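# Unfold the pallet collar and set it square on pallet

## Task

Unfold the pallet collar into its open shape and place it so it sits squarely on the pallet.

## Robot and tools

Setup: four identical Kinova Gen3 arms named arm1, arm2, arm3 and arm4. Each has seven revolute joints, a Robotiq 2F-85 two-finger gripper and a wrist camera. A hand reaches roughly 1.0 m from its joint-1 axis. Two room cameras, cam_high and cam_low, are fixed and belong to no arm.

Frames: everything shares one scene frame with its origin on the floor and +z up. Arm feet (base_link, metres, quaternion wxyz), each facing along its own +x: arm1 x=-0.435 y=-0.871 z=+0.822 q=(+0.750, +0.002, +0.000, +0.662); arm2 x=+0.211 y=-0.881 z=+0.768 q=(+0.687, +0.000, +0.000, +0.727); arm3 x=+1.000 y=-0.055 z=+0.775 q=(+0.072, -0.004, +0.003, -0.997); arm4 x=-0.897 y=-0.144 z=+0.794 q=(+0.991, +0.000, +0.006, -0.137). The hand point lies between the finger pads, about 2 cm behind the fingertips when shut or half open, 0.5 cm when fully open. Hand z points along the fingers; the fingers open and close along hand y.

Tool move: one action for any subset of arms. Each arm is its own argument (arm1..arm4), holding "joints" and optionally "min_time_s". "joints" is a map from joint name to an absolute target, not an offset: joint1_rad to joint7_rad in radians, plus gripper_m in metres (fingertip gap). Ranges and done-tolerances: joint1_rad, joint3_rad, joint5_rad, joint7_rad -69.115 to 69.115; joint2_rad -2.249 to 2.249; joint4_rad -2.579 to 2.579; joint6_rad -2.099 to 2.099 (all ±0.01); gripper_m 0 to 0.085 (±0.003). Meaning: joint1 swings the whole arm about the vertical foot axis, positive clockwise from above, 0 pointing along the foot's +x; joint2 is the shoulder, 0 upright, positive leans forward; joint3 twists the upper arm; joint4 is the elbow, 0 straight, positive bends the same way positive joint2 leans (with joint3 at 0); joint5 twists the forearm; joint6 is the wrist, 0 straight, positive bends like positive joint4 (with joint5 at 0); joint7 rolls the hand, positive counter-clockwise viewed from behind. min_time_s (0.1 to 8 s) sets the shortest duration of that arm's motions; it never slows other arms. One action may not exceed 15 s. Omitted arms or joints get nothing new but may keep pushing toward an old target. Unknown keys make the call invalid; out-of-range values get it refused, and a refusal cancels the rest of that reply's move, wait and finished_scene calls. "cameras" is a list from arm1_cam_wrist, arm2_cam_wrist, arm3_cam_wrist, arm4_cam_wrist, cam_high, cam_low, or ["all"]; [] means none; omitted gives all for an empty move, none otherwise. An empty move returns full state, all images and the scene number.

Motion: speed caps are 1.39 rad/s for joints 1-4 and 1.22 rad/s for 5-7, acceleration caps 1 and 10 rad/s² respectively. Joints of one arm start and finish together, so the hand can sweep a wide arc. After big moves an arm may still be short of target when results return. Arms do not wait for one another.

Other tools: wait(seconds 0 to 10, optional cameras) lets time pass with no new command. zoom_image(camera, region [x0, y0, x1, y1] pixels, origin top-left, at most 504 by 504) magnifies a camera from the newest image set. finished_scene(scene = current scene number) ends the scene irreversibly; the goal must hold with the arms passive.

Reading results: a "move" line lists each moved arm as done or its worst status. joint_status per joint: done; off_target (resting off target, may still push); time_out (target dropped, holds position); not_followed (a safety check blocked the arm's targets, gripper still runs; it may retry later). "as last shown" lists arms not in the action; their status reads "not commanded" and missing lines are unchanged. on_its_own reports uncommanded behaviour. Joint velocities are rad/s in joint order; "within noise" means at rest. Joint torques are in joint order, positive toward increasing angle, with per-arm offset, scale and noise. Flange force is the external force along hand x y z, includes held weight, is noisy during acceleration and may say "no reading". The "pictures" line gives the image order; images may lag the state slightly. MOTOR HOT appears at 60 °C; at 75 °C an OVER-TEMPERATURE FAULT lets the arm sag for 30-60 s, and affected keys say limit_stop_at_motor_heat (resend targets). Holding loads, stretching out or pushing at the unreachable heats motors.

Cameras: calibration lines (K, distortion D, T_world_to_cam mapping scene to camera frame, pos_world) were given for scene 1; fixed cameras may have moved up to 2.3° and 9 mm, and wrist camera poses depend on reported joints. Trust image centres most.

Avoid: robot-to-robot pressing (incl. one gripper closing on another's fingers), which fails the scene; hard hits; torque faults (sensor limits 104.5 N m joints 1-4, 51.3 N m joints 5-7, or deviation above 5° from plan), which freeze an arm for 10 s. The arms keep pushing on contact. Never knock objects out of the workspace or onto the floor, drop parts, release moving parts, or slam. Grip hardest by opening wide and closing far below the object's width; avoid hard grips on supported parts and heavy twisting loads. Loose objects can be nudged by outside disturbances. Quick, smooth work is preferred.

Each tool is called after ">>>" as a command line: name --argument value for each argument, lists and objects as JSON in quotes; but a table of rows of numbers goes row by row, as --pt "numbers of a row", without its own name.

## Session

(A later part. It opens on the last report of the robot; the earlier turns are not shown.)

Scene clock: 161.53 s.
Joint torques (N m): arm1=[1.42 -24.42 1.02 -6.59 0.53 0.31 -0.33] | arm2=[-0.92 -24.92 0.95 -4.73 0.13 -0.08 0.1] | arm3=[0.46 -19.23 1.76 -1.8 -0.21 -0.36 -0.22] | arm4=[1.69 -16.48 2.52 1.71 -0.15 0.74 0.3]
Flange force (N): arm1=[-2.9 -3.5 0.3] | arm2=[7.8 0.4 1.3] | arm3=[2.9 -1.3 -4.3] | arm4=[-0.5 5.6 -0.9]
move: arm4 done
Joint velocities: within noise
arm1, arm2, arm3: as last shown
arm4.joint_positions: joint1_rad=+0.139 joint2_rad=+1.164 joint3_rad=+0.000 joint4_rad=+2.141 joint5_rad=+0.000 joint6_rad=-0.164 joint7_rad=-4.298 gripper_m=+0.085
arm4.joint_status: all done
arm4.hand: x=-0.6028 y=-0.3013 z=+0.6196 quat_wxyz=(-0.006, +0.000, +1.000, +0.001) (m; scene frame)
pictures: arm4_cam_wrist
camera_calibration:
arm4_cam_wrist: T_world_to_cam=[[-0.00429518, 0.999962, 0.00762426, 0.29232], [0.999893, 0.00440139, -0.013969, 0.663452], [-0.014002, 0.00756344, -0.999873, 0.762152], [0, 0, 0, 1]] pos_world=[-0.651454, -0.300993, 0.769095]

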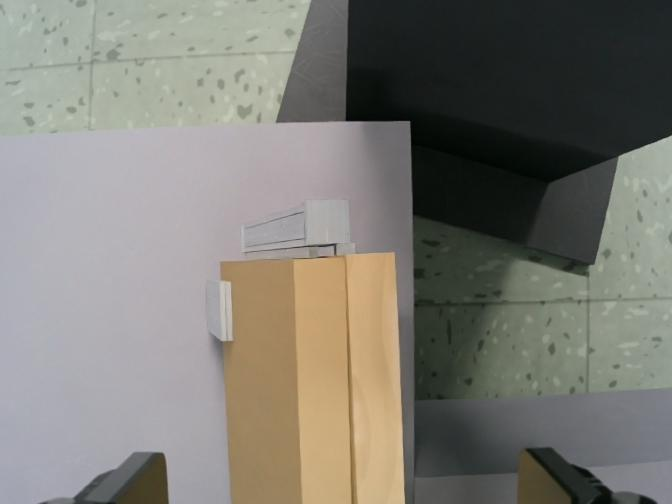

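>>> move --arm3 '{"joints": {"joint1_rad": -0.3910, "joint2_rad": 1.4610, "joint3_rad": 0.0, "joint4_rad": 1.4662, "joint5_rad": 0.0, "joint6_rad": 0.2144, "joint7_rad": 4.1773}, "min_time_s": 2}' --arm4 '{"joints": {"joint1_rad": 0.1457, "joint2_rad": 1.5012, "joint3_rad": 0.0, "joint4_rad": 1.9088, "joint5_rad": 0.0, "joint6_rad": -0.2684, "joint7_rad": -4.2919}, "min_time_s": 2}'

>>> move --arm3 '{"joints": {"gripper_m": 0.06}, "min_time_s": 0.5}' --arm4 '{"joints": {"gripper_m": 0.06}, "min_time_s": 0.5}' --cameras '["arm3_cam_wrist", "arm4_cam_wrist", "arm1_cam_wrist", "arm2_cam_wrist"]'

Scene clock: 178.87 s.
Joint torques (N m): arm1=[1.39 -24.41 1.03 -6.54 0.51 0.3 -0.32] | arm2=[-0.88 -24.89 0.93 -4.73 0.09 -0.06 0] | arm3=[0.53 -19.94 1.8 -0.94 -0.21 -0.35 -0.24] | arm4=[1.75 -17.11 2.58 2.58 -0.16 0.75 0.28]
Flange force (N): arm1=[-2.7 -3.4 0.3] | arm2=[7.8 0.5 1.2] | arm3=[3.3 -1.7 -3.1] | arm4=[-0.6 5.7 -1.5]
move: arm3 done; arm4 done
Joint velocities: within noise
arm1, arm2: as last shown
arm3.joint_positions: joint1_rad=-0.391 joint2_rad=+1.461 joint3_rad=+0.000 joint4_rad=+1.466 joint5_rad=+0.000 joint6_rad=+0.214 joint7_rad=+4.177 gripper_m=+0.085
arm3.joint_status: all done
arm3.hand: x=+0.5674 y=-0.2800 z=+0.4898 quat_wxyz=(+0.004, +0.000, -1.000, -0.003) (m; scene frame)
arm4.joint_positions: joint1_rad=+0.146 joint2_rad=+1.501 joint3_rad=+0.000 joint4_rad=+1.909 joint5_rad=+0.000 joint6_rad=-0.268 joint7_rad=-4.292 gripper_m=+0.085
arm4.joint_status: all done
arm4.hand: x=-0.6045 y=-0.3034 z=+0.4897 quat_wxyz=(-0.006, +0.000, +1.000, +0.001) (m; scene frame)
pictures: none

Scene clock: 179.63 s.
Joint torques (N m): arm1=[1.4 -24.45 0.97 -6.54 0.49 0.31 -0.36] | arm2=[-0.98 -24.86 0.93 -4.75 0.12 -0.04 0.07] | arm3=[0.46 -19.92 1.78 -0.98 -0.22 -0.34 -0.23] | arm4=[1.68 -17.06 2.6 2.57 -0.16 0.74 0.3]
Flange force (N): arm1=[-2.6 -3.4 0.4] | arm2=[7.6 0.6 1.2] | arm3=[3.2 -1.5 -3.3] | arm4=[-0.6 5.5 -1.6]
move: arm3 done; arm4 done
Joint velocities: within noise
arm1, arm2: as last shown
arm3.joint_positions: joint1_rad=-0.391 joint2_rad=+1.461 joint3_rad=+0.000 joint4_rad=+1.466 joint5_rad=+0.000 joint6_rad=+0.214 joint7_rad=+4.177 gripper_m=+0.060
arm3.joint_status: all done
arm3.hand: x=+0.5674 y=-0.2800 z=+0.4898 quat_wxyz=(+0.004, +0.000, -1.000, -0.003) (m; scene frame)
arm4.joint_positions: joint1_rad=+0.146 joint2_rad=+1.501 joint3_rad=+0.000 joint4_rad=+1.909 joint5_rad=+0.000 joint6_rad=-0.268 joint7_rad=-4.292 gripper_m=+0.060
arm4.joint_status: all done
arm4.hand: x=-0.6045 y=-0.3034 z=+0.4897 quat_wxyz=(-0.006, +0.000, +1.000, +0.001) (m; scene frame)
pictures: arm1_cam_wrist, arm2_cam_wrist, arm3_cam_wrist, arm4_cam_wrist
camera_calibration:
arm1_cam_wrist: T_world_to_cam=[[0.999458, 0.0125205, 0.0304597, 0.176568], [0.0118763, -0.999704, 0.021238, -0.279482], [0.0307166, -0.0208648, -0.99931, 0.869278], [0, 0, 0, 1]] pos_world=[-0.199854, -0.263473, 0.869236]
arm2_cam_wrist: T_world_to_cam=[[0.999983, 0.00577197, -0.00110227, -0.11951], [0.00577442, -0.999981, 0.00223263, -0.246958], [-0.00108936, -0.00223896, -0.999997, 0.84366], [0, 0, 0, 1]] pos_world=[0.121853, -0.244374, 0.844077]
arm3_cam_wrist: T_world_to_cam=[[-0.0115265, 0.999918, 0.00562554, 0.282962], [0.999923, 0.0115003, 0.00466103, -0.513878], [0.00459595, 0.00567883, -0.999973, 0.636296], [0, 0, 0, 1]] pos_world=[0.514176, -0.280642, 0.637083]
arm4_cam_wrist: T_world_to_cam=[[-0.00429518, 0.999962, 0.00762426, 0.295403], [0.999893, 0.00440139, -0.013969, 0.663247], [-0.014002, 0.00756344, -0.999873, 0.632262], [0, 0, 0, 1]] pos_world=[-0.653054, -0.303093, 0.639195]

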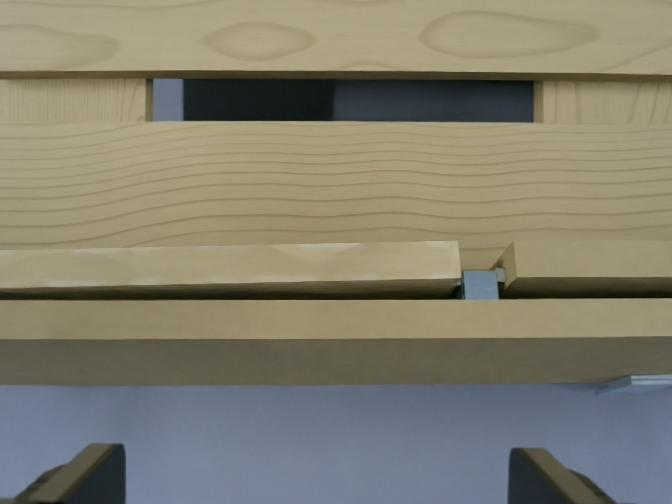

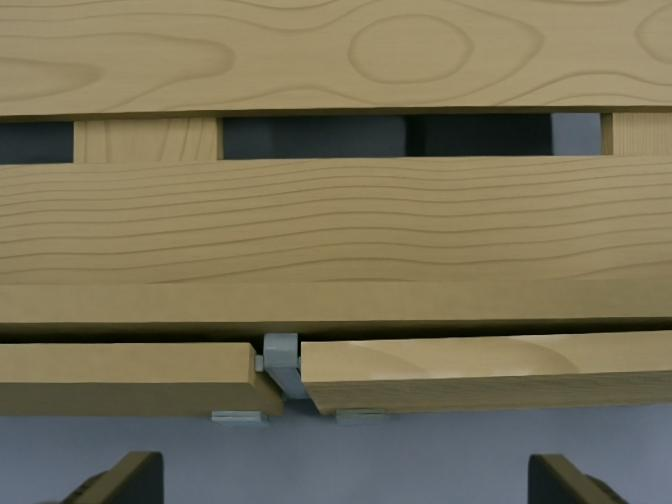

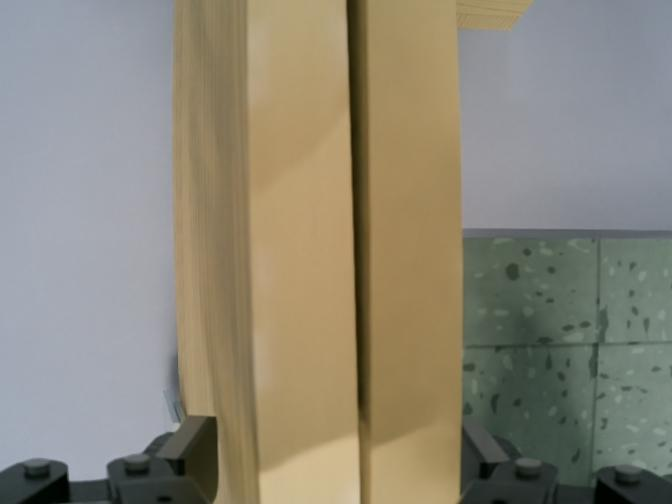

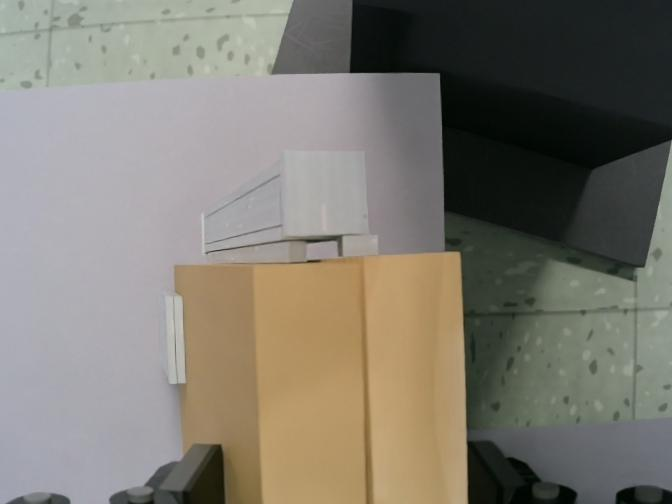

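>>> move --arm3 '{"joints": {"joint1_rad": -0.4573, "joint2_rad": 1.4653, "joint3_rad": 0.0, "joint4_rad": 1.3990, "joint5_rad": 0.0, "joint6_rad": 0.2773, "joint7_rad": 4.1109}, "min_time_s": 2.5}' --arm4 '{"joints": {"joint1_rad": 0.2459, "joint2_rad": 1.4822, "joint3_rad": 0.0, "joint4_rad": 1.8596, "joint5_rad": 0.0, "joint6_rad": -0.2002, "joint7_rad": -4.1918}, "min_time_s": 2.5}' --cameras '["arm3_cam_wrist", "arm4_cam_wrist", "arm1_cam_wrist", "arm2_cam_wrist"]'

Scene clock: 184.03 s.
Joint torques (N m): arm1=[1.4 -24.42 1.01 -6.56 0.54 0.3 -0.36] | arm2=[-0.93 -24.87 1 -4.76 0.12 -0.03 0.07] | arm3=[0.49 -20.44 1.78 -1.48 -0.21 -0.33 -0.24] | arm4=[1.66 -17.59 2.42 2.19 -0.15 0.86 0.29]
Flange force (N): arm1=[-2.8 -3.4 0.3] | arm2=[7.5 0.6 1.2] | arm3=[3.1 -1.7 -3.2] | arm4=[-1.0 5.0 -1.2]
move: arm3 done; arm4 done
Joint velocities: within noise
arm1, arm2: as last shown
arm3.joint_positions: joint1_rad=-0.457 joint2_rad=+1.465 joint3_rad=+0.000 joint4_rad=+1.399 joint5_rad=+0.000 joint6_rad=+0.277 joint7_rad=+4.111 gripper_m=+0.060
arm3.joint_status: all done
arm3.hand: x=+0.5675 y=-0.3190 z=+0.4926 quat_wxyz=(+0.004, +0.000, -1.000, -0.003) (m; scene frame)
arm4.joint_positions: joint1_rad=+0.246 joint2_rad=+1.482 joint3_rad=+0.000 joint4_rad=+1.860 joint5_rad=+0.000 joint6_rad=-0.200 joint7_rad=-4.192 gripper_m=+0.060
arm4.joint_status: all done
arm4.hand: x=-0.6044 y=-0.3423 z=+0.4926 quat_wxyz=(-0.006, +0.000, +1.000, +0.001) (m; scene frame)
pictures: arm1_cam_wrist, arm2_cam_wrist, arm3_cam_wrist, arm4_cam_wrist
camera_calibration:
arm1_cam_wrist: T_world_to_cam=[[0.999458, 0.0125205, 0.0304597, 0.176568], [0.0118763, -0.999704, 0.021238, -0.279482], [0.0307166, -0.0208648, -0.99931, 0.869278], [0, 0, 0, 1]] pos_world=[-0.199854, -0.263473, 0.869236]
arm2_cam_wrist: T_world_to_cam=[[0.999983, 0.00577197, -0.00110227, -0.11951], [0.00577442, -0.999981, 0.00223263, -0.246958], [-0.00108936, -0.00223896, -0.999997, 0.84366], [0, 0, 0, 1]] pos_world=[0.121853, -0.244374, 0.844077]
arm3_cam_wrist: T_world_to_cam=[[-0.0114264, 0.999919, 0.00562522, 0.321893], [0.999924, 0.0113996, 0.00476034, -0.513538], [0.00469583, 0.00567919, -0.999973, 0.639166], [0, 0, 0, 1]] pos_world=[0.514176, -0.319643, 0.639783]
arm4_cam_wrist: T_world_to_cam=[[-0.00419236, 0.999961, 0.00772303, 0.334284], [0.999892, 0.00430072, -0.0140681, 0.663487], [-0.0141007, 0.00766322, -0.999871, 0.635424], [0, 0, 0, 1]] pos_world=[-0.653054, -0.341994, 0.642094]

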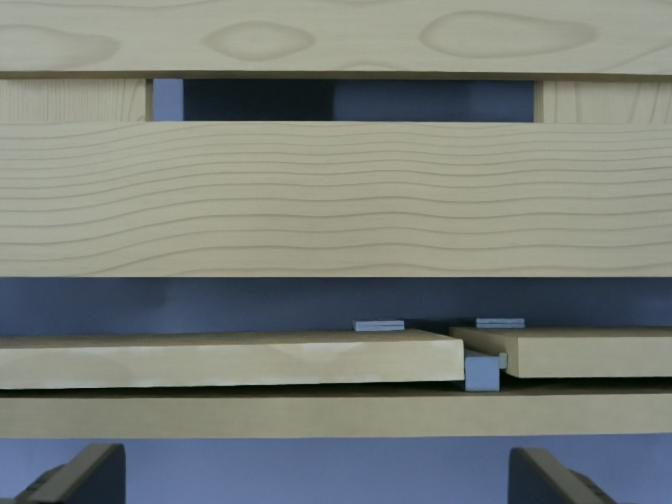

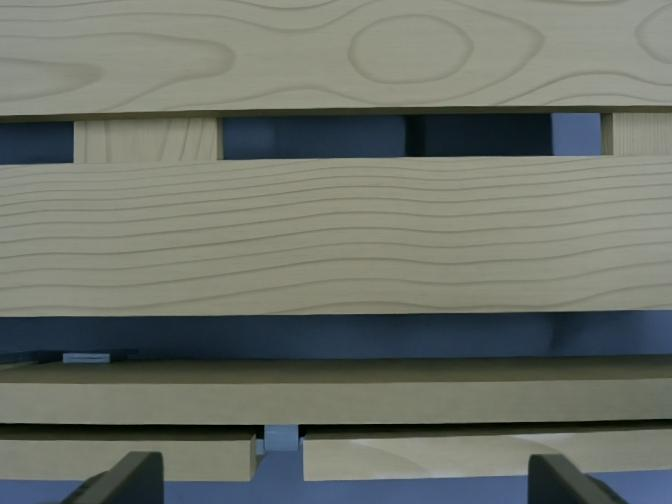

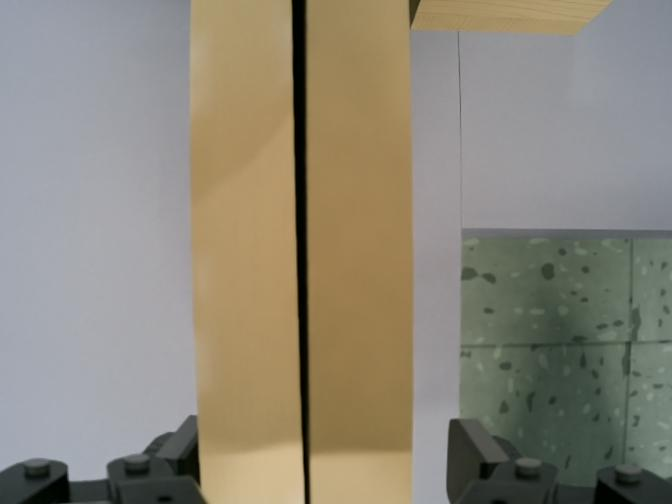

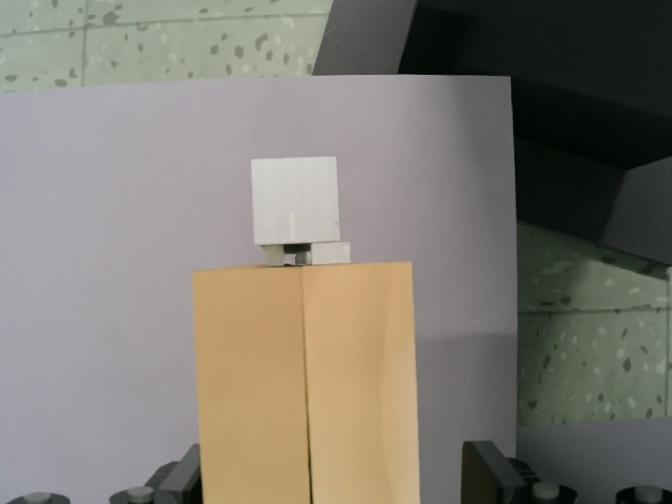

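>>> wait --seconds 0.1 --cameras '["arm1_cam_wrist", "arm2_cam_wrist", "arm3_cam_wrist", "arm4_cam_wrist"]'

Scene clock: 188.13 s.
Joint torques (N m): arm1=[1.39 -24.39 1.04 -6.54 0.53 0.27 -0.35] | arm2=[-0.89 -24.83 0.94 -4.74 0.09 -0.03 0.06] | arm3=[0.5 -20.47 1.81 -1.47 -0.22 -0.34 -0.23] | arm4=[1.64 -17.6 2.44 2.21 -0.15 0.82 0.3]
Flange force (N): arm1=[-2.6 -3.3 0.2] | arm2=[7.5 0.5 1.2] | arm3=[3.1 -1.8 -3.1] | arm4=[-1.1 4.8 -1.1]
Joint velocities: within noise
arm1.joint_positions: joint1_rad=+0.237 joint2_rad=+1.183 joint3_rad=+0.000 joint4_rad=+1.231 joint5_rad=+0.000 joint6_rad=+0.727 joint7_rad=+5.074 gripper_m=+0.085
arm1.joint_status: not commanded
arm1.hand: x=-0.1999 y=-0.3195 z=+0.7211 quat_wxyz=(-0.002, +0.707, +0.707, +0.000) (m; scene frame)
arm2.joint_positions: joint1_rad=-0.141 joint2_rad=+1.102 joint3_rad=+0.000 joint4_rad=+1.299 joint5_rad=+0.000 joint6_rad=+0.741 joint7_rad=+4.515 gripper_m=+0.085
arm2.joint_status: not commanded
arm2.hand: x=+0.1208 y=-0.2995 z=+0.7000 quat_wxyz=(+0.000, +0.707, +0.707, +0.000) (m; scene frame)
arm3.joint_positions: joint1_rad=-0.457 joint2_rad=+1.465 joint3_rad=+0.000 joint4_rad=+1.399 joint5_rad=+0.000 joint6_rad=+0.277 joint7_rad=+4.111 gripper_m=+0.060
arm3.joint_status: all done
arm3.hand: x=+0.5674 y=-0.3190 z=+0.4926 quat_wxyz=(+0.004, +0.000, -1.000, -0.003) (m; scene frame)
arm4.joint_positions: joint1_rad=+0.246 joint2_rad=+1.482 joint3_rad=+0.000 joint4_rad=+1.860 joint5_rad=+0.000 joint6_rad=-0.200 joint7_rad=-4.192 gripper_m=+0.060
arm4.joint_status: all done
arm4.hand: x=-0.6044 y=-0.3424 z=+0.4926 quat_wxyz=(-0.006, +0.000, +1.000, +0.001) (m; scene frame)
wait: 0.10 s; at rest from the start
pictures: arm1_cam_wrist, arm2_cam_wrist, arm3_cam_wrist, arm4_cam_wrist
camera_calibration:
arm1_cam_wrist: T_world_to_cam=[[0.999458, 0.0125205, 0.0304597, 0.176568], [0.0118763, -0.999704, 0.021238, -0.279482], [0.0307166, -0.0208648, -0.99931, 0.869278], [0, 0, 0, 1]] pos_world=[-0.199854, -0.263473, 0.869236]
arm2_cam_wrist: T_world_to_cam=[[0.999983, 0.00577197, -0.00110227, -0.11951], [0.00577442, -0.999981, 0.00223263, -0.246958], [-0.00108936, -0.00223896, -0.999997, 0.84366], [0, 0, 0, 1]] pos_world=[0.121853, -0.244374, 0.844077]
arm3_cam_wrist: T_world_to_cam=[[-0.0114273, 0.999918, 0.00572635, 0.321828], [0.999924, 0.0114007, 0.00466149, -0.513475], [0.00459583, 0.00577919, -0.999973, 0.639249], [0, 0, 0, 1]] pos_world=[0.514176, -0.319643, 0.639783]
arm4_cam_wrist: T_world_to_cam=[[-0.00419398, 0.999962, 0.00762306, 0.334347], [0.999892, 0.00430094, -0.0140685, 0.663487], [-0.0141007, 0.00756323, -0.999872, 0.63539], [0, 0, 0, 1]] pos_world=[-0.653054, -0.341994, 0.642094]

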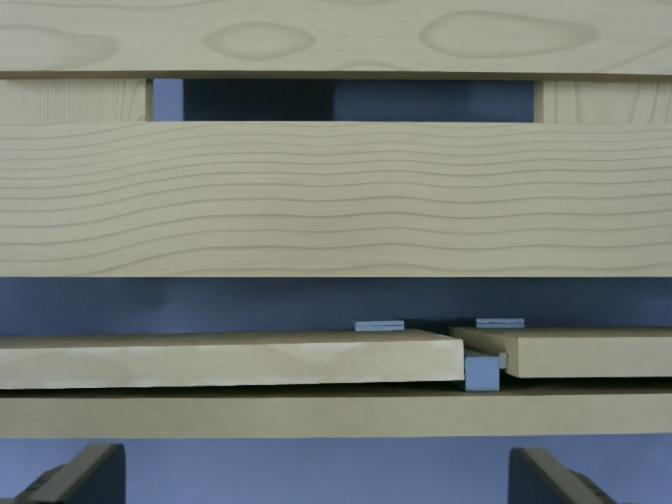

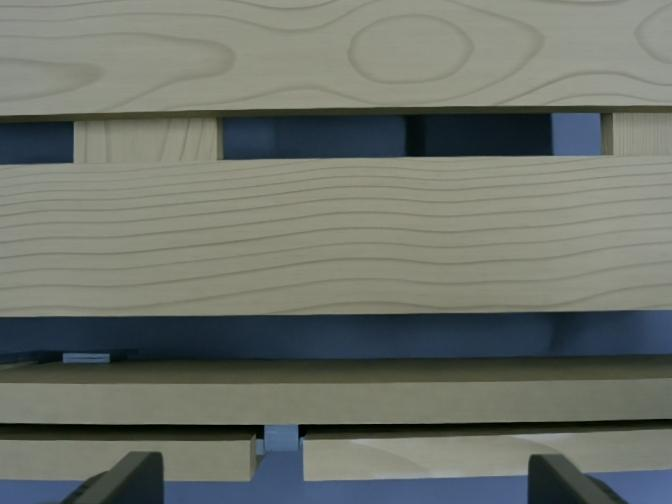

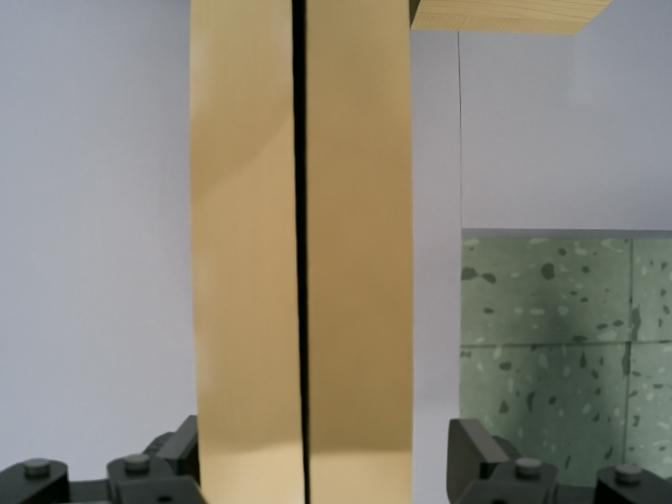

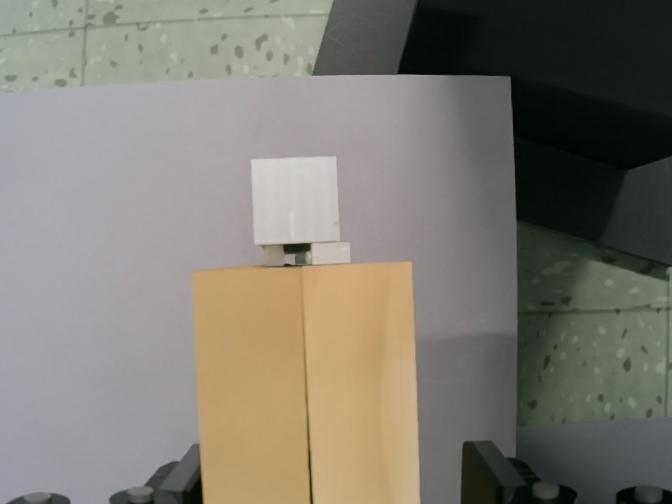

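>>> move --arm3 '{"joints": {"joint1_rad": -0.5063, "joint2_rad": 1.4732, "joint3_rad": 0.0, "joint4_rad": 1.3358, "joint5_rad": 0.0, "joint6_rad": 0.3326, "joint7_rad": 4.0619}, "min_time_s": 3}' --arm4 '{"joints": {"joint1_rad": 0.3224, "joint2_rad": 1.4695, "joint3_rad": 0.0, "joint4_rad": 1.8082, "joint5_rad": 0.0, "joint6_rad": -0.1361, "joint7_rad": -4.1153}, "min_time_s": 3}'

>>> wait --seconds 0.3 --cameras '["arm1_cam_wrist", "arm2_cam_wrist", "arm3_cam_wrist", "arm4_cam_wrist"]'

Scene clock: 201.33 s.
Joint torques (N m): arm1=[1.41 -24.39 1.01 -6.58 0.55 0.3 -0.33] | arm2=[-0.93 -24.87 1.03 -4.72 0.13 -0.09 0.11] | arm3=[0.51 -20.91 1.8 -1.97 -0.2 -0.35 -0.23] | arm4=[2.05 -18.41 3.15 1.38 -0.21 0.7 0.3]
Flange force (N): arm1=[-2.9 -3.5 0.2] | arm2=[7.8 0.4 1.1] | arm3=[2.8 -1.8 -3.2] | arm4=[-1.5 5.7 -1.0]
move: arm3 done; arm4 done
Joint velocities: within noise
arm1, arm2: as last shown
arm3.joint_positions: joint1_rad=-0.506 joint2_rad=+1.473 joint3_rad=+0.000 joint4_rad=+1.336 joint5_rad=+0.000 joint6_rad=+0.333 joint7_rad=+4.062 gripper_m=+0.060
arm3.joint_status: all done
arm3.hand: x=+0.5675 y=-0.3500 z=+0.4943 quat_wxyz=(+0.004, +0.000, -1.000, -0.003) (m; scene frame)
arm4.joint_positions: joint1_rad=+0.322 joint2_rad=+1.469 joint3_rad=+0.000 joint4_rad=+1.808 joint5_rad=+0.000 joint6_rad=-0.136 joint7_rad=-4.115 gripper_m=+0.060
arm4.joint_status: all done
arm4.hand: x=-0.6044 y=-0.3754 z=+0.4945 quat_wxyz=(-0.006, +0.000, +1.000, +0.001) (m; scene frame)
pictures: none

Scene clock: 201.63 s.
Joint torques (N m): arm1=[1.42 -24.36 1.02 -6.64 0.52 0.29 -0.36] | arm2=[-0.88 -24.84 0.99 -4.81 0.16 -0.03 0.06] | arm3=[0.49 -20.92 1.8 -1.98 -0.22 -0.35 -0.24] | arm4=[2.12 -18.36 3.17 1.38 -0.24 0.72 0.28]
Flange force (N): arm1=[-3.1 -3.6 0.1] | arm2=[7.2 0.5 1.1] | arm3=[2.9 -1.8 -3.2] | arm4=[-1.5 5.8 -1.2]
Joint velocities: within noise
arm1.joint_positions: joint1_rad=+0.237 joint2_rad=+1.183 joint3_rad=+0.000 joint4_rad=+1.231 joint5_rad=+0.000 joint6_rad=+0.727 joint7_rad=+5.074 gripper_m=+0.085
arm1.joint_status: not commanded
arm1.hand: x=-0.1999 y=-0.3195 z=+0.7211 quat_wxyz=(-0.002, +0.707, +0.707, +0.000) (m; scene frame)
arm2.joint_positions: joint1_rad=-0.141 joint2_rad=+1.102 joint3_rad=+0.000 joint4_rad=+1.299 joint5_rad=+0.000 joint6_rad=+0.741 joint7_rad=+4.515 gripper_m=+0.085
arm2.joint_status: not commanded
arm2.hand: x=+0.1208 y=-0.2995 z=+0.7000 quat_wxyz=(+0.000, +0.707, +0.707, +0.000) (m; scene frame)
arm3.joint_positions: joint1_rad=-0.506 joint2_rad=+1.473 joint3_rad=+0.000 joint4_rad=+1.336 joint5_rad=+0.000 joint6_rad=+0.333 joint7_rad=+4.062 gripper_m=+0.060
arm3.joint_status: all done
arm3.hand: x=+0.5675 y=-0.3500 z=+0.4943 quat_wxyz=(+0.004, +0.000, -1.000, -0.003) (m; scene frame)
arm4.joint_positions: joint1_rad=+0.322 joint2_rad=+1.469 joint3_rad=+0.000 joint4_rad=+1.808 joint5_rad=+0.000 joint6_rad=-0.136 joint7_rad=-4.115 gripper_m=+0.060
arm4.joint_status: all done
arm4.hand: x=-0.6044 y=-0.3754 z=+0.4945 quat_wxyz=(-0.006, +0.000, +1.000, +0.001) (m; scene frame)
wait: 0.30 s; at rest by 0.27 s
pictures: arm1_cam_wrist, arm2_cam_wrist, arm3_cam_wrist, arm4_cam_wrist
camera_calibration:
arm1_cam_wrist: T_world_to_cam=[[0.999458, 0.0125205, 0.0304597, 0.176568], [0.0118763, -0.999704, 0.021238, -0.279482], [0.0307166, -0.0208648, -0.99931, 0.869278], [0, 0, 0, 1]] pos_world=[-0.199854, -0.263473, 0.869236]
arm2_cam_wrist: T_world_to_cam=[[0.999983, 0.00577197, -0.00110227, -0.11951], [0.00577442, -0.999981, 0.00223263, -0.246958], [-0.00108936, -0.00223896, -0.999997, 0.84366], [0, 0, 0, 1]] pos_world=[0.121853, -0.244374, 0.844077]
arm3_cam_wrist: T_world_to_cam=[[-0.0113265, 0.99992, 0.00562719, 0.352829], [0.999925, 0.0113003, 0.00465967, -0.513264], [0.00459571, 0.00567955, -0.999973, 0.641193], [0, 0, 0, 1]] pos_world=[0.514276, -0.350643, 0.641583]
arm4_cam_wrist: T_world_to_cam=[[-0.00419521, 0.999962, 0.00762264, 0.367331], [0.999893, 0.00430141, -0.0139685, 0.663593], [-0.0140008, 0.00756322, -0.999873, 0.637606], [0, 0, 0, 1]] pos_world=[-0.653054, -0.374994, 0.643995]

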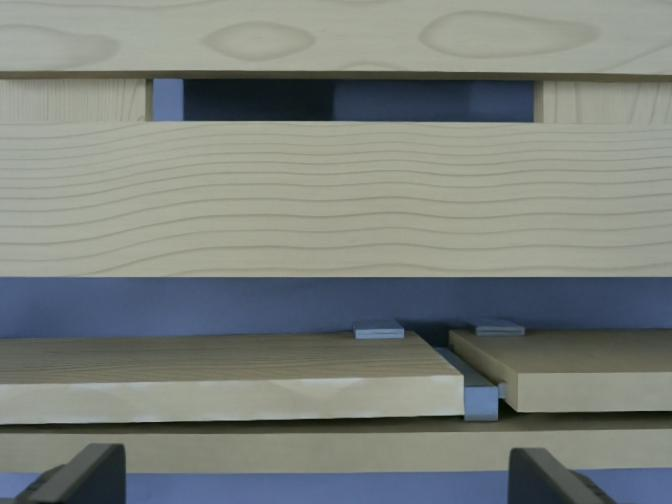

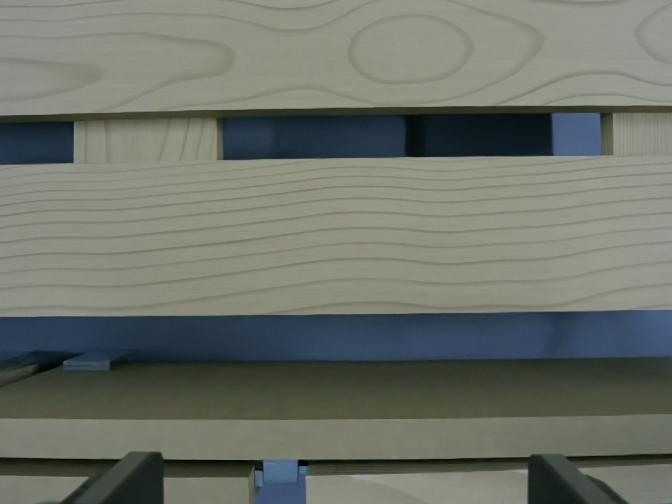

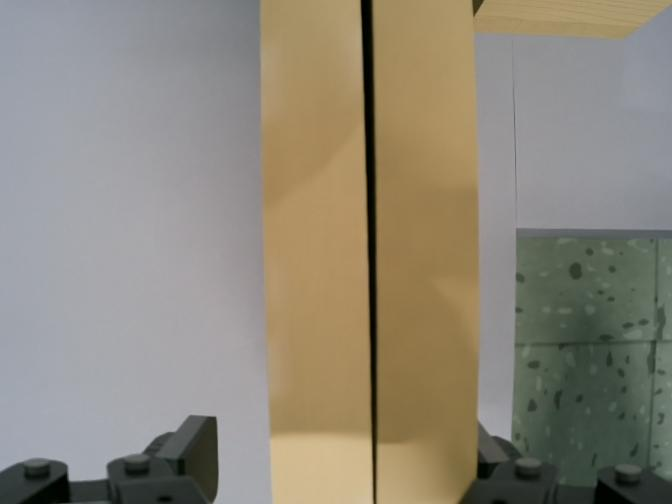

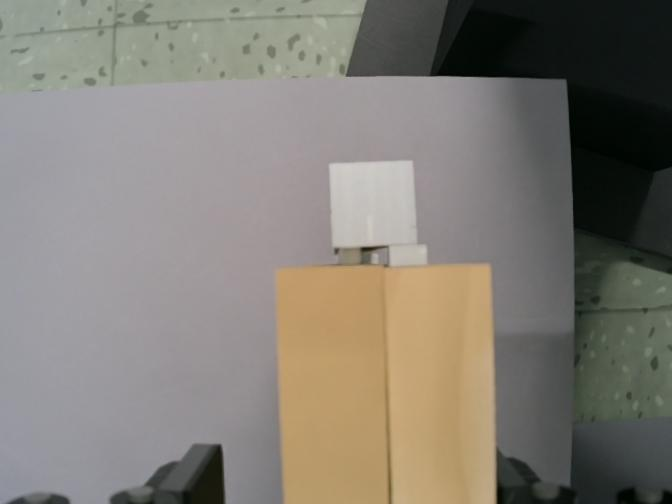

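>>> zoom_image --camera "arm2_cam_wrist" --region '[160, 400, 420, 504]'

>>> zoom_image --camera "arm1_cam_wrist" --region '[360, 310, 560, 470]'

>>> zoom_image --camera "arm3_cam_wrist" --region '[260, 0, 480, 160]'

Scaled by 1.938.

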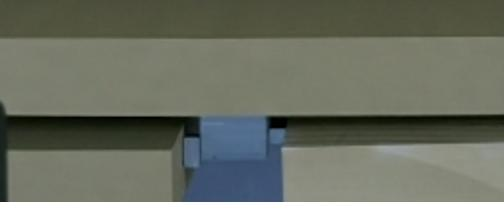

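Scaled by 2.520.

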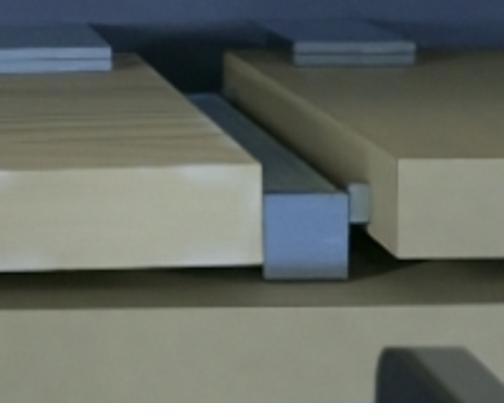

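Scaled by 2.291.

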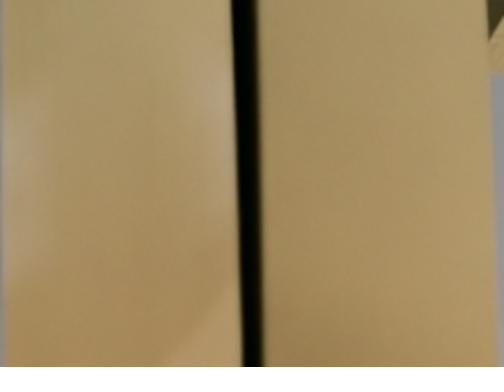

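>>> zoom_image --camera "arm3_cam_wrist" --region '[0, 384, 240, 504]'

>>> zoom_image --camera "arm2_cam_wrist" --region '[40, 424, 200, 504]'

>>> zoom_image --camera "arm1_cam_wrist" --region '[0, 424, 160, 504]'

Scaled by 2.100.

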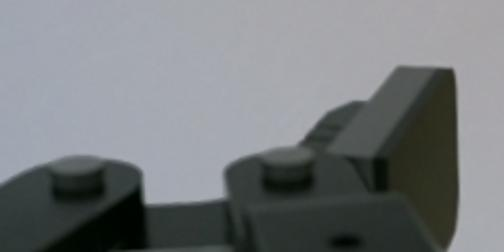

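Scaled by 3.150.

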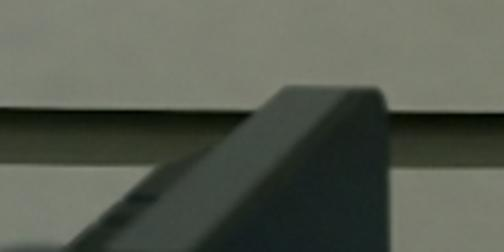

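Scaled by 3.150.

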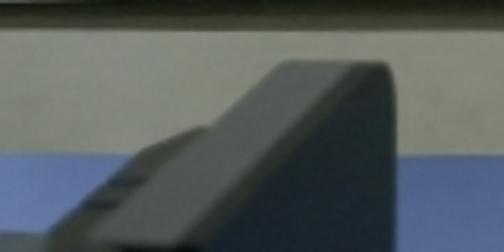

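>>> move --arm1 '{"joints": {"joint1_rad": 0.3968, "joint2_rad": 1.5504, "joint3_rad": 0.0, "joint4_rad": 0.9151, "joint5_rad": 0.0, "joint6_rad": 0.6761, "joint7_rad": 5.2337, "gripper_m": 0.0}, "min_time_s": 2.5}' --arm2 '{"joints": {"joint1_rad": -0.2213, "joint2_rad": 1.3158, "joint3_rad": 0.0, "joint4_rad": 1.4117, "joint5_rad": 0.0, "joint6_rad": 0.4141, "joint7_rad": 4.4345, "gripper_m": 0.0}, "min_time_s": 2.5}' --cameras '["arm1_cam_wrist", "arm2_cam_wrist"]'

>>> zoom_image --camera "arm1_cam_wrist" --region '[200, 300, 480, 504]'

>>> zoom_image --camera "arm2_cam_wrist" --region '[200, 300, 480, 504]'

Scene clock: 270.70 s.
Joint torques (N m): arm1=[1.36 -25.59 1.05 -6.24 0.49 0.3 -0.35] | arm2=[-0.98 -23.88 1.04 -2.29 0.09 -0.07 0.07] | arm3=[0.48 -20.93 1.78 -1.96 -0.2 -0.35 -0.23] | arm4=[2.05 -18.41 3.16 1.36 -0.18 0.7 0.28]
Flange force (N): arm1=[-3.2 -4.3 -1.1] | arm2=[6.6 0.5 2.7] | arm3=[2.9 -1.8 -3.2] | arm4=[-1.5 5.7 -1.1]
move: arm1 done; arm2 done
Joint velocities: within noise
arm1.joint_positions: joint1_rad=+0.397 joint2_rad=+1.550 joint3_rad=+0.000 joint4_rad=+0.915 joint5_rad=+0.000 joint6_rad=+0.676 joint7_rad=+5.234 gripper_m=+0.000
arm1.joint_status: all done
arm1.hand: x=-0.1063 y=-0.3470 z=+0.5599 quat_wxyz=(-0.002, +0.707, +0.707, +0.000) (m; scene frame)
arm2.joint_positions: joint1_rad=-0.221 joint2_rad=+1.316 joint3_rad=+0.000 joint4_rad=+1.412 joint5_rad=+0.000 joint6_rad=+0.414 joint7_rad=+4.435 gripper_m=+0.000
arm2.joint_status: all done
arm2.hand: x=+0.0893 y=-0.3605 z=+0.5600 quat_wxyz=(+0.000, +0.707, +0.707, +0.000) (m; scene frame)
arm3, arm4: as last shown
pictures: arm1_cam_wrist, arm2_cam_wrist
camera_calibration:
arm1_cam_wrist: T_world_to_cam=[[0.999458, 0.0125183, 0.0304598, 0.0881724], [0.0118741, -0.999704, 0.021238, -0.304663], [0.0307166, -0.0208648, -0.99931, 0.704737], [0, 0, 0, 1]] pos_world=[-0.106154, -0.290973, 0.708036]
arm2_cam_wrist: T_world_to_cam=[[0.999982, 0.00587194, -0.00110165, -0.087783], [0.00587439, -0.99998, 0.0022311, -0.30737], [-0.00108852, -0.00223754, -0.999997, 0.70349], [0, 0, 0, 1]] pos_world=[0.0903528, -0.305274, 0.704077]

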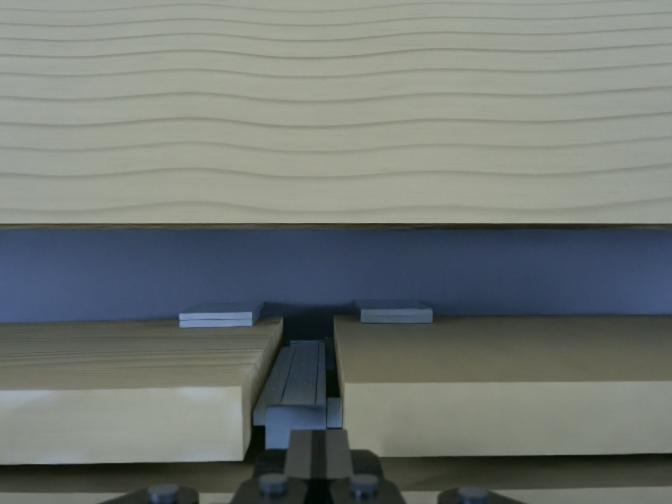

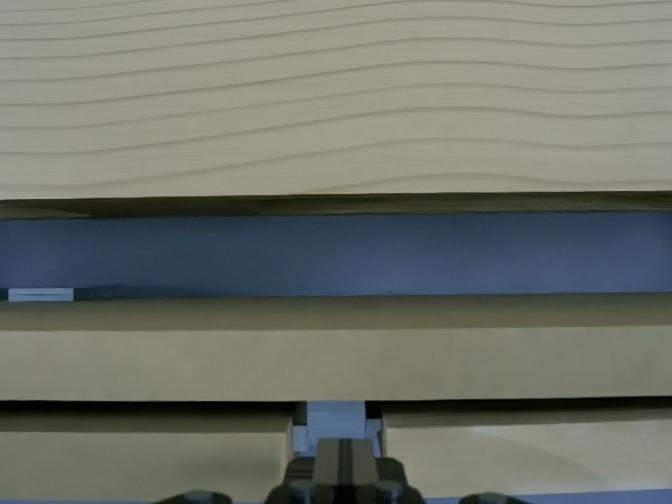

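Scaled by 1.800.

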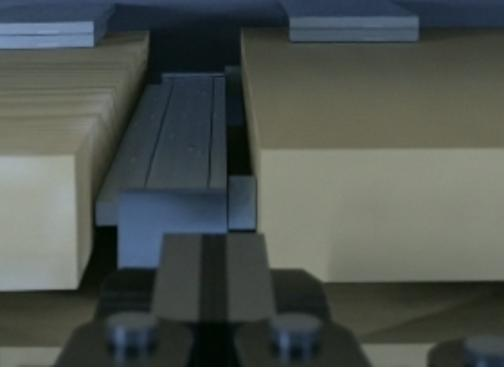

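Scaled by 1.800.

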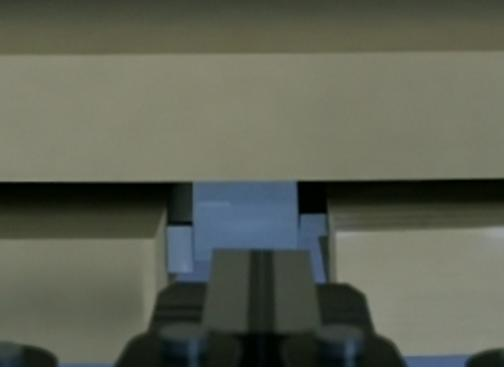

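>>> move --arm4 '{"joints": {"gripper_m": 0.085}, "min_time_s": 0.5}'

>>> move --arm4 '{"joints": {"joint1_rad": 0.3224, "joint2_rad": 1.1539, "joint3_rad": 0.0, "joint4_rad": 2.0154, "joint5_rad": 0.0, "joint6_rad": -0.0277, "joint7_rad": -4.1153}, "min_time_s": 2}' --arm1 '{"joints": {"joint1_rad": 0.385, "joint2_rad": 1.6463, "joint3_rad": 0.0, "joint4_rad": 0.8281, "joint5_rad": 0.0, "joint6_rad": 0.6672, "joint7_rad": 5.2219}, "min_time_s": 2}' --arm2 '{"joints": {"joint1_rad": -0.2263, "joint2_rad": 1.4085, "joint3_rad": 0.0, "joint4_rad": 1.3507, "joint5_rad": 0.0, "joint6_rad": 0.3824, "joint7_rad": 4.4295}, "min_time_s": 2}' --cameras '["arm1_cam_wrist", "arm2_cam_wrist", "arm4_cam_wrist"]'

Scene clock: 289.23 s.
Joint torques (N m): arm1=[1.32 -25.6 1.02 -6.21 0.51 0.29 -0.34] | arm2=[-0.9 -23.96 1 -2.24 0.1 -0.04 0.07] | arm3=[0.5 -20.97 1.79 -1.95 -0.2 -0.35 -0.26] | arm4=[1.73 -18.21 2.64 1.42 -0.18 0.72 0.26]
Flange force (N): arm1=[-3.0 -4.1 -1.0] | arm2=[6.7 0.3 3.0] | arm3=[3.0 -1.8 -3.1] | arm4=[-1.1 4.9 -1.4]
move: arm4 done
Joint velocities: within noise
arm1, arm2, arm3: as last shown
arm4.joint_positions: joint1_rad=+0.322 joint2_rad=+1.469 joint3_rad=+0.000 joint4_rad=+1.808 joint5_rad=+0.000 joint6_rad=-0.136 joint7_rad=-4.115 gripper_m=+0.085
arm4.joint_status: all done
arm4.hand: x=-0.6044 y=-0.3754 z=+0.4945 quat_wxyz=(-0.006, +0.000, +1.000, +0.001) (m; scene frame)
pictures: none

Scene clock: 291.57 s.
Joint torques (N m): arm1=[1.74 3.67 0.93 -3.06 0.73 -4.59 -0.32] | arm2=[-2.99 -7.99 -1.86 0.76 -0.4 -0.49 0.07] | arm3=[-3.26 -22.26 -2.34 -5.03 -0.95 -2.03 -0.31] | arm4=[1.77 -17.59 2.59 0.49 -0.13 0.78 0.27]
Flange force (N): arm1=[-18.1 -14.1 -65.0] | arm2=[6.0 4.5 -28.4] | arm3=[2.5 7.4 -6.8] | arm4=[-1.1 5.1 -0.8]
move: arm1 done; arm2 done; arm4 done
Joint velocities: within noise
arm1.joint_positions: joint1_rad=+0.385 joint2_rad=+1.646 joint3_rad=+0.000 joint4_rad=+0.828 joint5_rad=+0.000 joint6_rad=+0.667 joint7_rad=+5.222 gripper_m=+0.000
arm1.joint_status: all done
arm1.hand: x=-0.1141 y=-0.3458 z=+0.5179 quat_wxyz=(-0.002, +0.707, +0.707, +0.000) (m; scene frame)
arm2.joint_positions: joint1_rad=-0.226 joint2_rad=+1.408 joint3_rad=+0.000 joint4_rad=+1.351 joint5_rad=+0.000 joint6_rad=+0.382 joint7_rad=+4.429 gripper_m=+0.000
arm2.joint_status: all done
arm2.hand: x=+0.0870 y=-0.3621 z=+0.5181 quat_wxyz=(+0.000, +0.707, +0.707, +0.000) (m; scene frame)
arm3: as last shown
arm3.hand: x=+0.5675 y=-0.3499 z=+0.4943 quat_wxyz=(+0.004, +0.000, -1.000, -0.003) (m; scene frame)
arm4.joint_positions: joint1_rad=+0.322 joint2_rad=+1.154 joint3_rad=+0.000 joint4_rad=+2.015 joint5_rad=+0.000 joint6_rad=-0.028 joint7_rad=-4.115 gripper_m=+0.085
arm4.joint_status: all done
arm4.hand: x=-0.6028 y=-0.3756 z=+0.6195 quat_wxyz=(-0.006, +0.000, +1.000, +0.001) (m; scene frame)
pictures: arm1_cam_wrist, arm2_cam_wrist, arm4_cam_wrist
camera_calibration:
arm1_cam_wrist: T_world_to_cam=[[0.999453, 0.012619, 0.0305593, 0.097292], [0.0119758, -0.999705, 0.0211415, -0.302405], [0.030817, -0.0207639, -0.999309, 0.663174], [0, 0, 0, 1]] pos_world=[-0.114054, -0.289773, 0.666136]
arm2_cam_wrist: T_world_to_cam=[[0.999983, 0.00577288, -0.00100228, -0.0856164], [0.00577511, -0.999981, 0.00223319, -0.308856], [-0.000989364, -0.00223894, -0.999997, 0.661475], [0, 0, 0, 1]] pos_world=[0.088053, -0.306874, 0.662077]
arm4_cam_wrist: T_world_to_cam=[[-0.00429518, 0.999962, 0.00762426, 0.366617], [0.999893, 0.00440139, -0.013969, 0.663778], [-0.014002, 0.00756344, -0.999873, 0.762614], [0, 0, 0, 1]] pos_world=[-0.651454, -0.375293, 0.768995]

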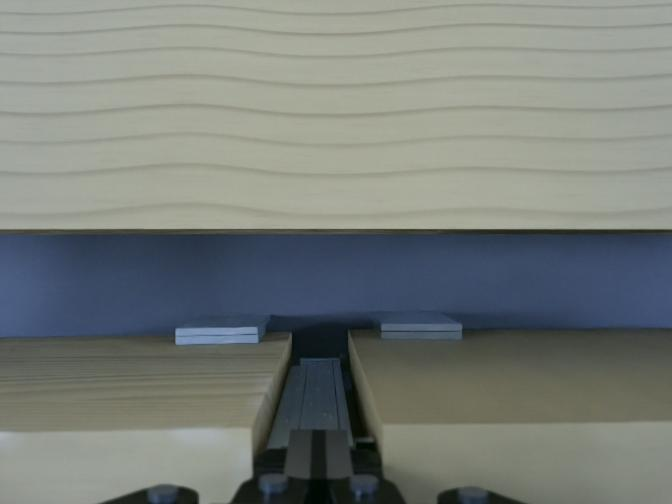

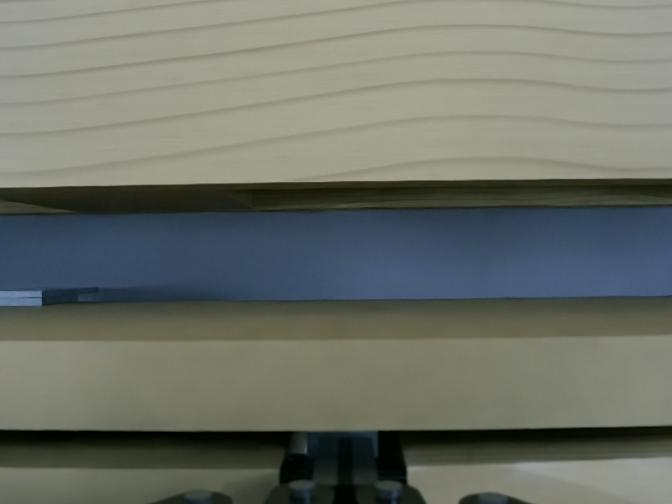

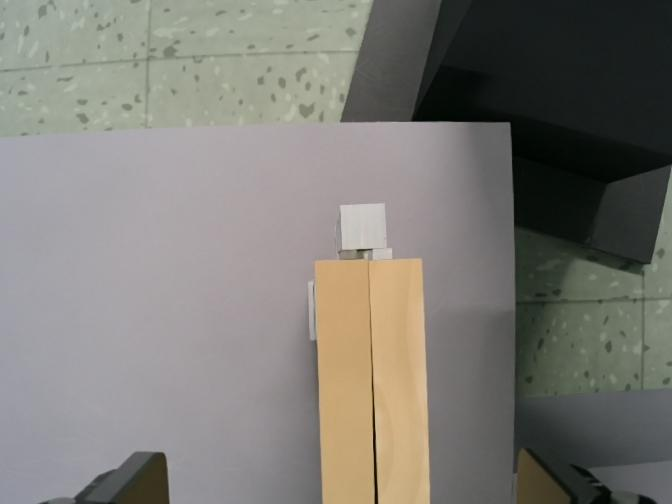

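>>> move --arm1 '{"joints": {"joint2_rad": 1.6189, "joint4_rad": 0.853, "joint6_rad": 0.6697}, "min_time_s": 0.8}' --arm2 '{"joints": {"joint2_rad": 1.382, "joint4_rad": 1.3681, "joint6_rad": 0.3915}, "min_time_s": 0.8}' --cameras '["arm1_cam_wrist", "arm2_cam_wrist", "arm3_cam_wrist"]'

>>> zoom_image --camera "arm1_cam_wrist" --region '[200, 300, 480, 504]'

>>> zoom_image --camera "arm2_cam_wrist" --region '[200, 300, 480, 504]'

Scene clock: 294.60 s.
Joint torques (N m): arm1=[1.39 -25.49 1.08 -6.21 0.51 0.33 -0.36] | arm2=[-0.94 -24.04 0.95 -2.11 0.12 -0.04 0.09] | arm3=[0.43 -20.93 1.74 -2.02 -0.22 -0.38 -0.23] | arm4=[1.76 -17.61 2.54 0.51 -0.18 0.75 0.28]
Flange force (N): arm1=[-3.6 -4.5 -1.6] | arm2=[6.5 0.3 3.2] | arm3=[2.9 -1.6 -3.3] | arm4=[-1.1 4.9 -0.8]
move: arm1 done; arm2 done
Joint velocities: within noise
arm1.joint_positions: joint1_rad=+0.385 joint2_rad=+1.619 joint3_rad=+0.000 joint4_rad=+0.853 joint5_rad=+0.000 joint6_rad=+0.670 joint7_rad=+5.222 gripper_m=+0.000
arm1.joint_status: all done
arm1.hand: x=-0.1135 y=-0.3448 z=+0.5298 quat_wxyz=(-0.002, +0.707, +0.707, +0.000) (m; scene frame)
arm2.joint_positions: joint1_rad=-0.226 joint2_rad=+1.382 joint3_rad=+0.000 joint4_rad=+1.368 joint5_rad=+0.000 joint6_rad=+0.392 joint7_rad=+4.429 gripper_m=+0.000
arm2.joint_status: all done
arm2.hand: x=+0.0868 y=-0.3615 z=+0.5301 quat_wxyz=(+0.000, +0.707, +0.707, +0.000) (m; scene frame)
arm3, arm4: as last shown
arm3.hand: x=+0.5675 y=-0.3500 z=+0.4943 quat_wxyz=(+0.004, +0.000, -1.000, -0.003) (m; scene frame)
pictures: arm1_cam_wrist, arm2_cam_wrist, arm3_cam_wrist
camera_calibration:
arm1_cam_wrist: T_world_to_cam=[[0.999456, 0.0126212, 0.0304568, 0.0963863], [0.011974, -0.999701, 0.0213402, -0.301797], [0.030717, -0.0209639, -0.999308, 0.674998], [0, 0, 0, 1]] pos_world=[-0.113454, -0.288773, 0.678036]
arm2_cam_wrist: T_world_to_cam=[[0.999983, 0.00577186, -0.00110285, -0.08534], [0.00577442, -0.999981, 0.00233264, -0.308349], [-0.00108937, -0.00233896, -0.999997, 0.673454], [0, 0, 0, 1]] pos_world=[0.0878527, -0.306275, 0.674077]
arm3_cam_wrist: T_world_to_cam=[[-0.0113265, 0.99992, 0.00562719, 0.352829], [0.999925, 0.0113003, 0.00465967, -0.513264], [0.00459571, 0.00567955, -0.999973, 0.641193], [0, 0, 0, 1]] pos_world=[0.514276, -0.350643, 0.641583]

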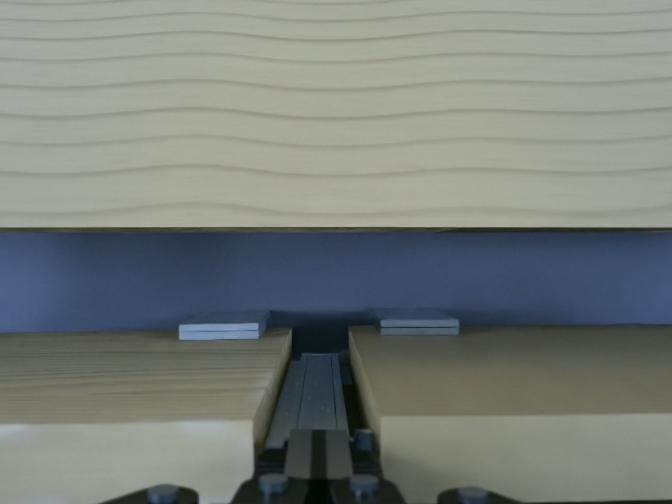

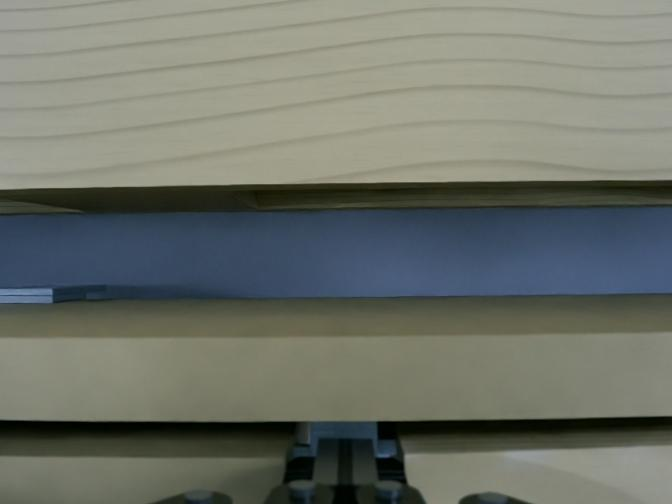

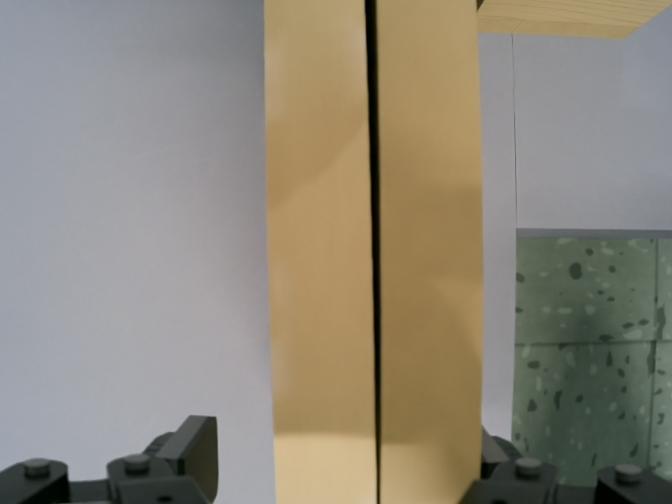

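Scaled by 1.800.

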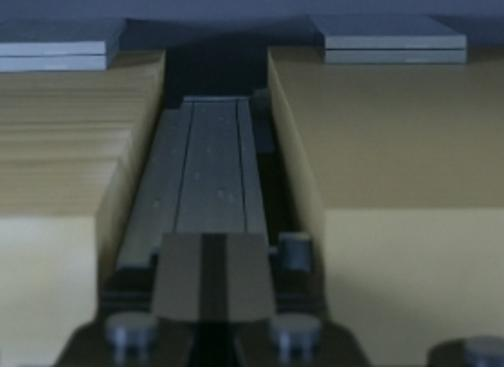

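Scaled by 1.800.

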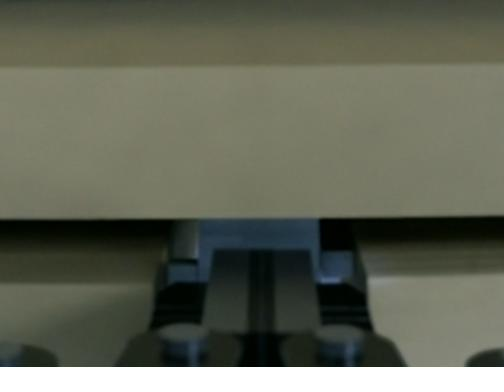

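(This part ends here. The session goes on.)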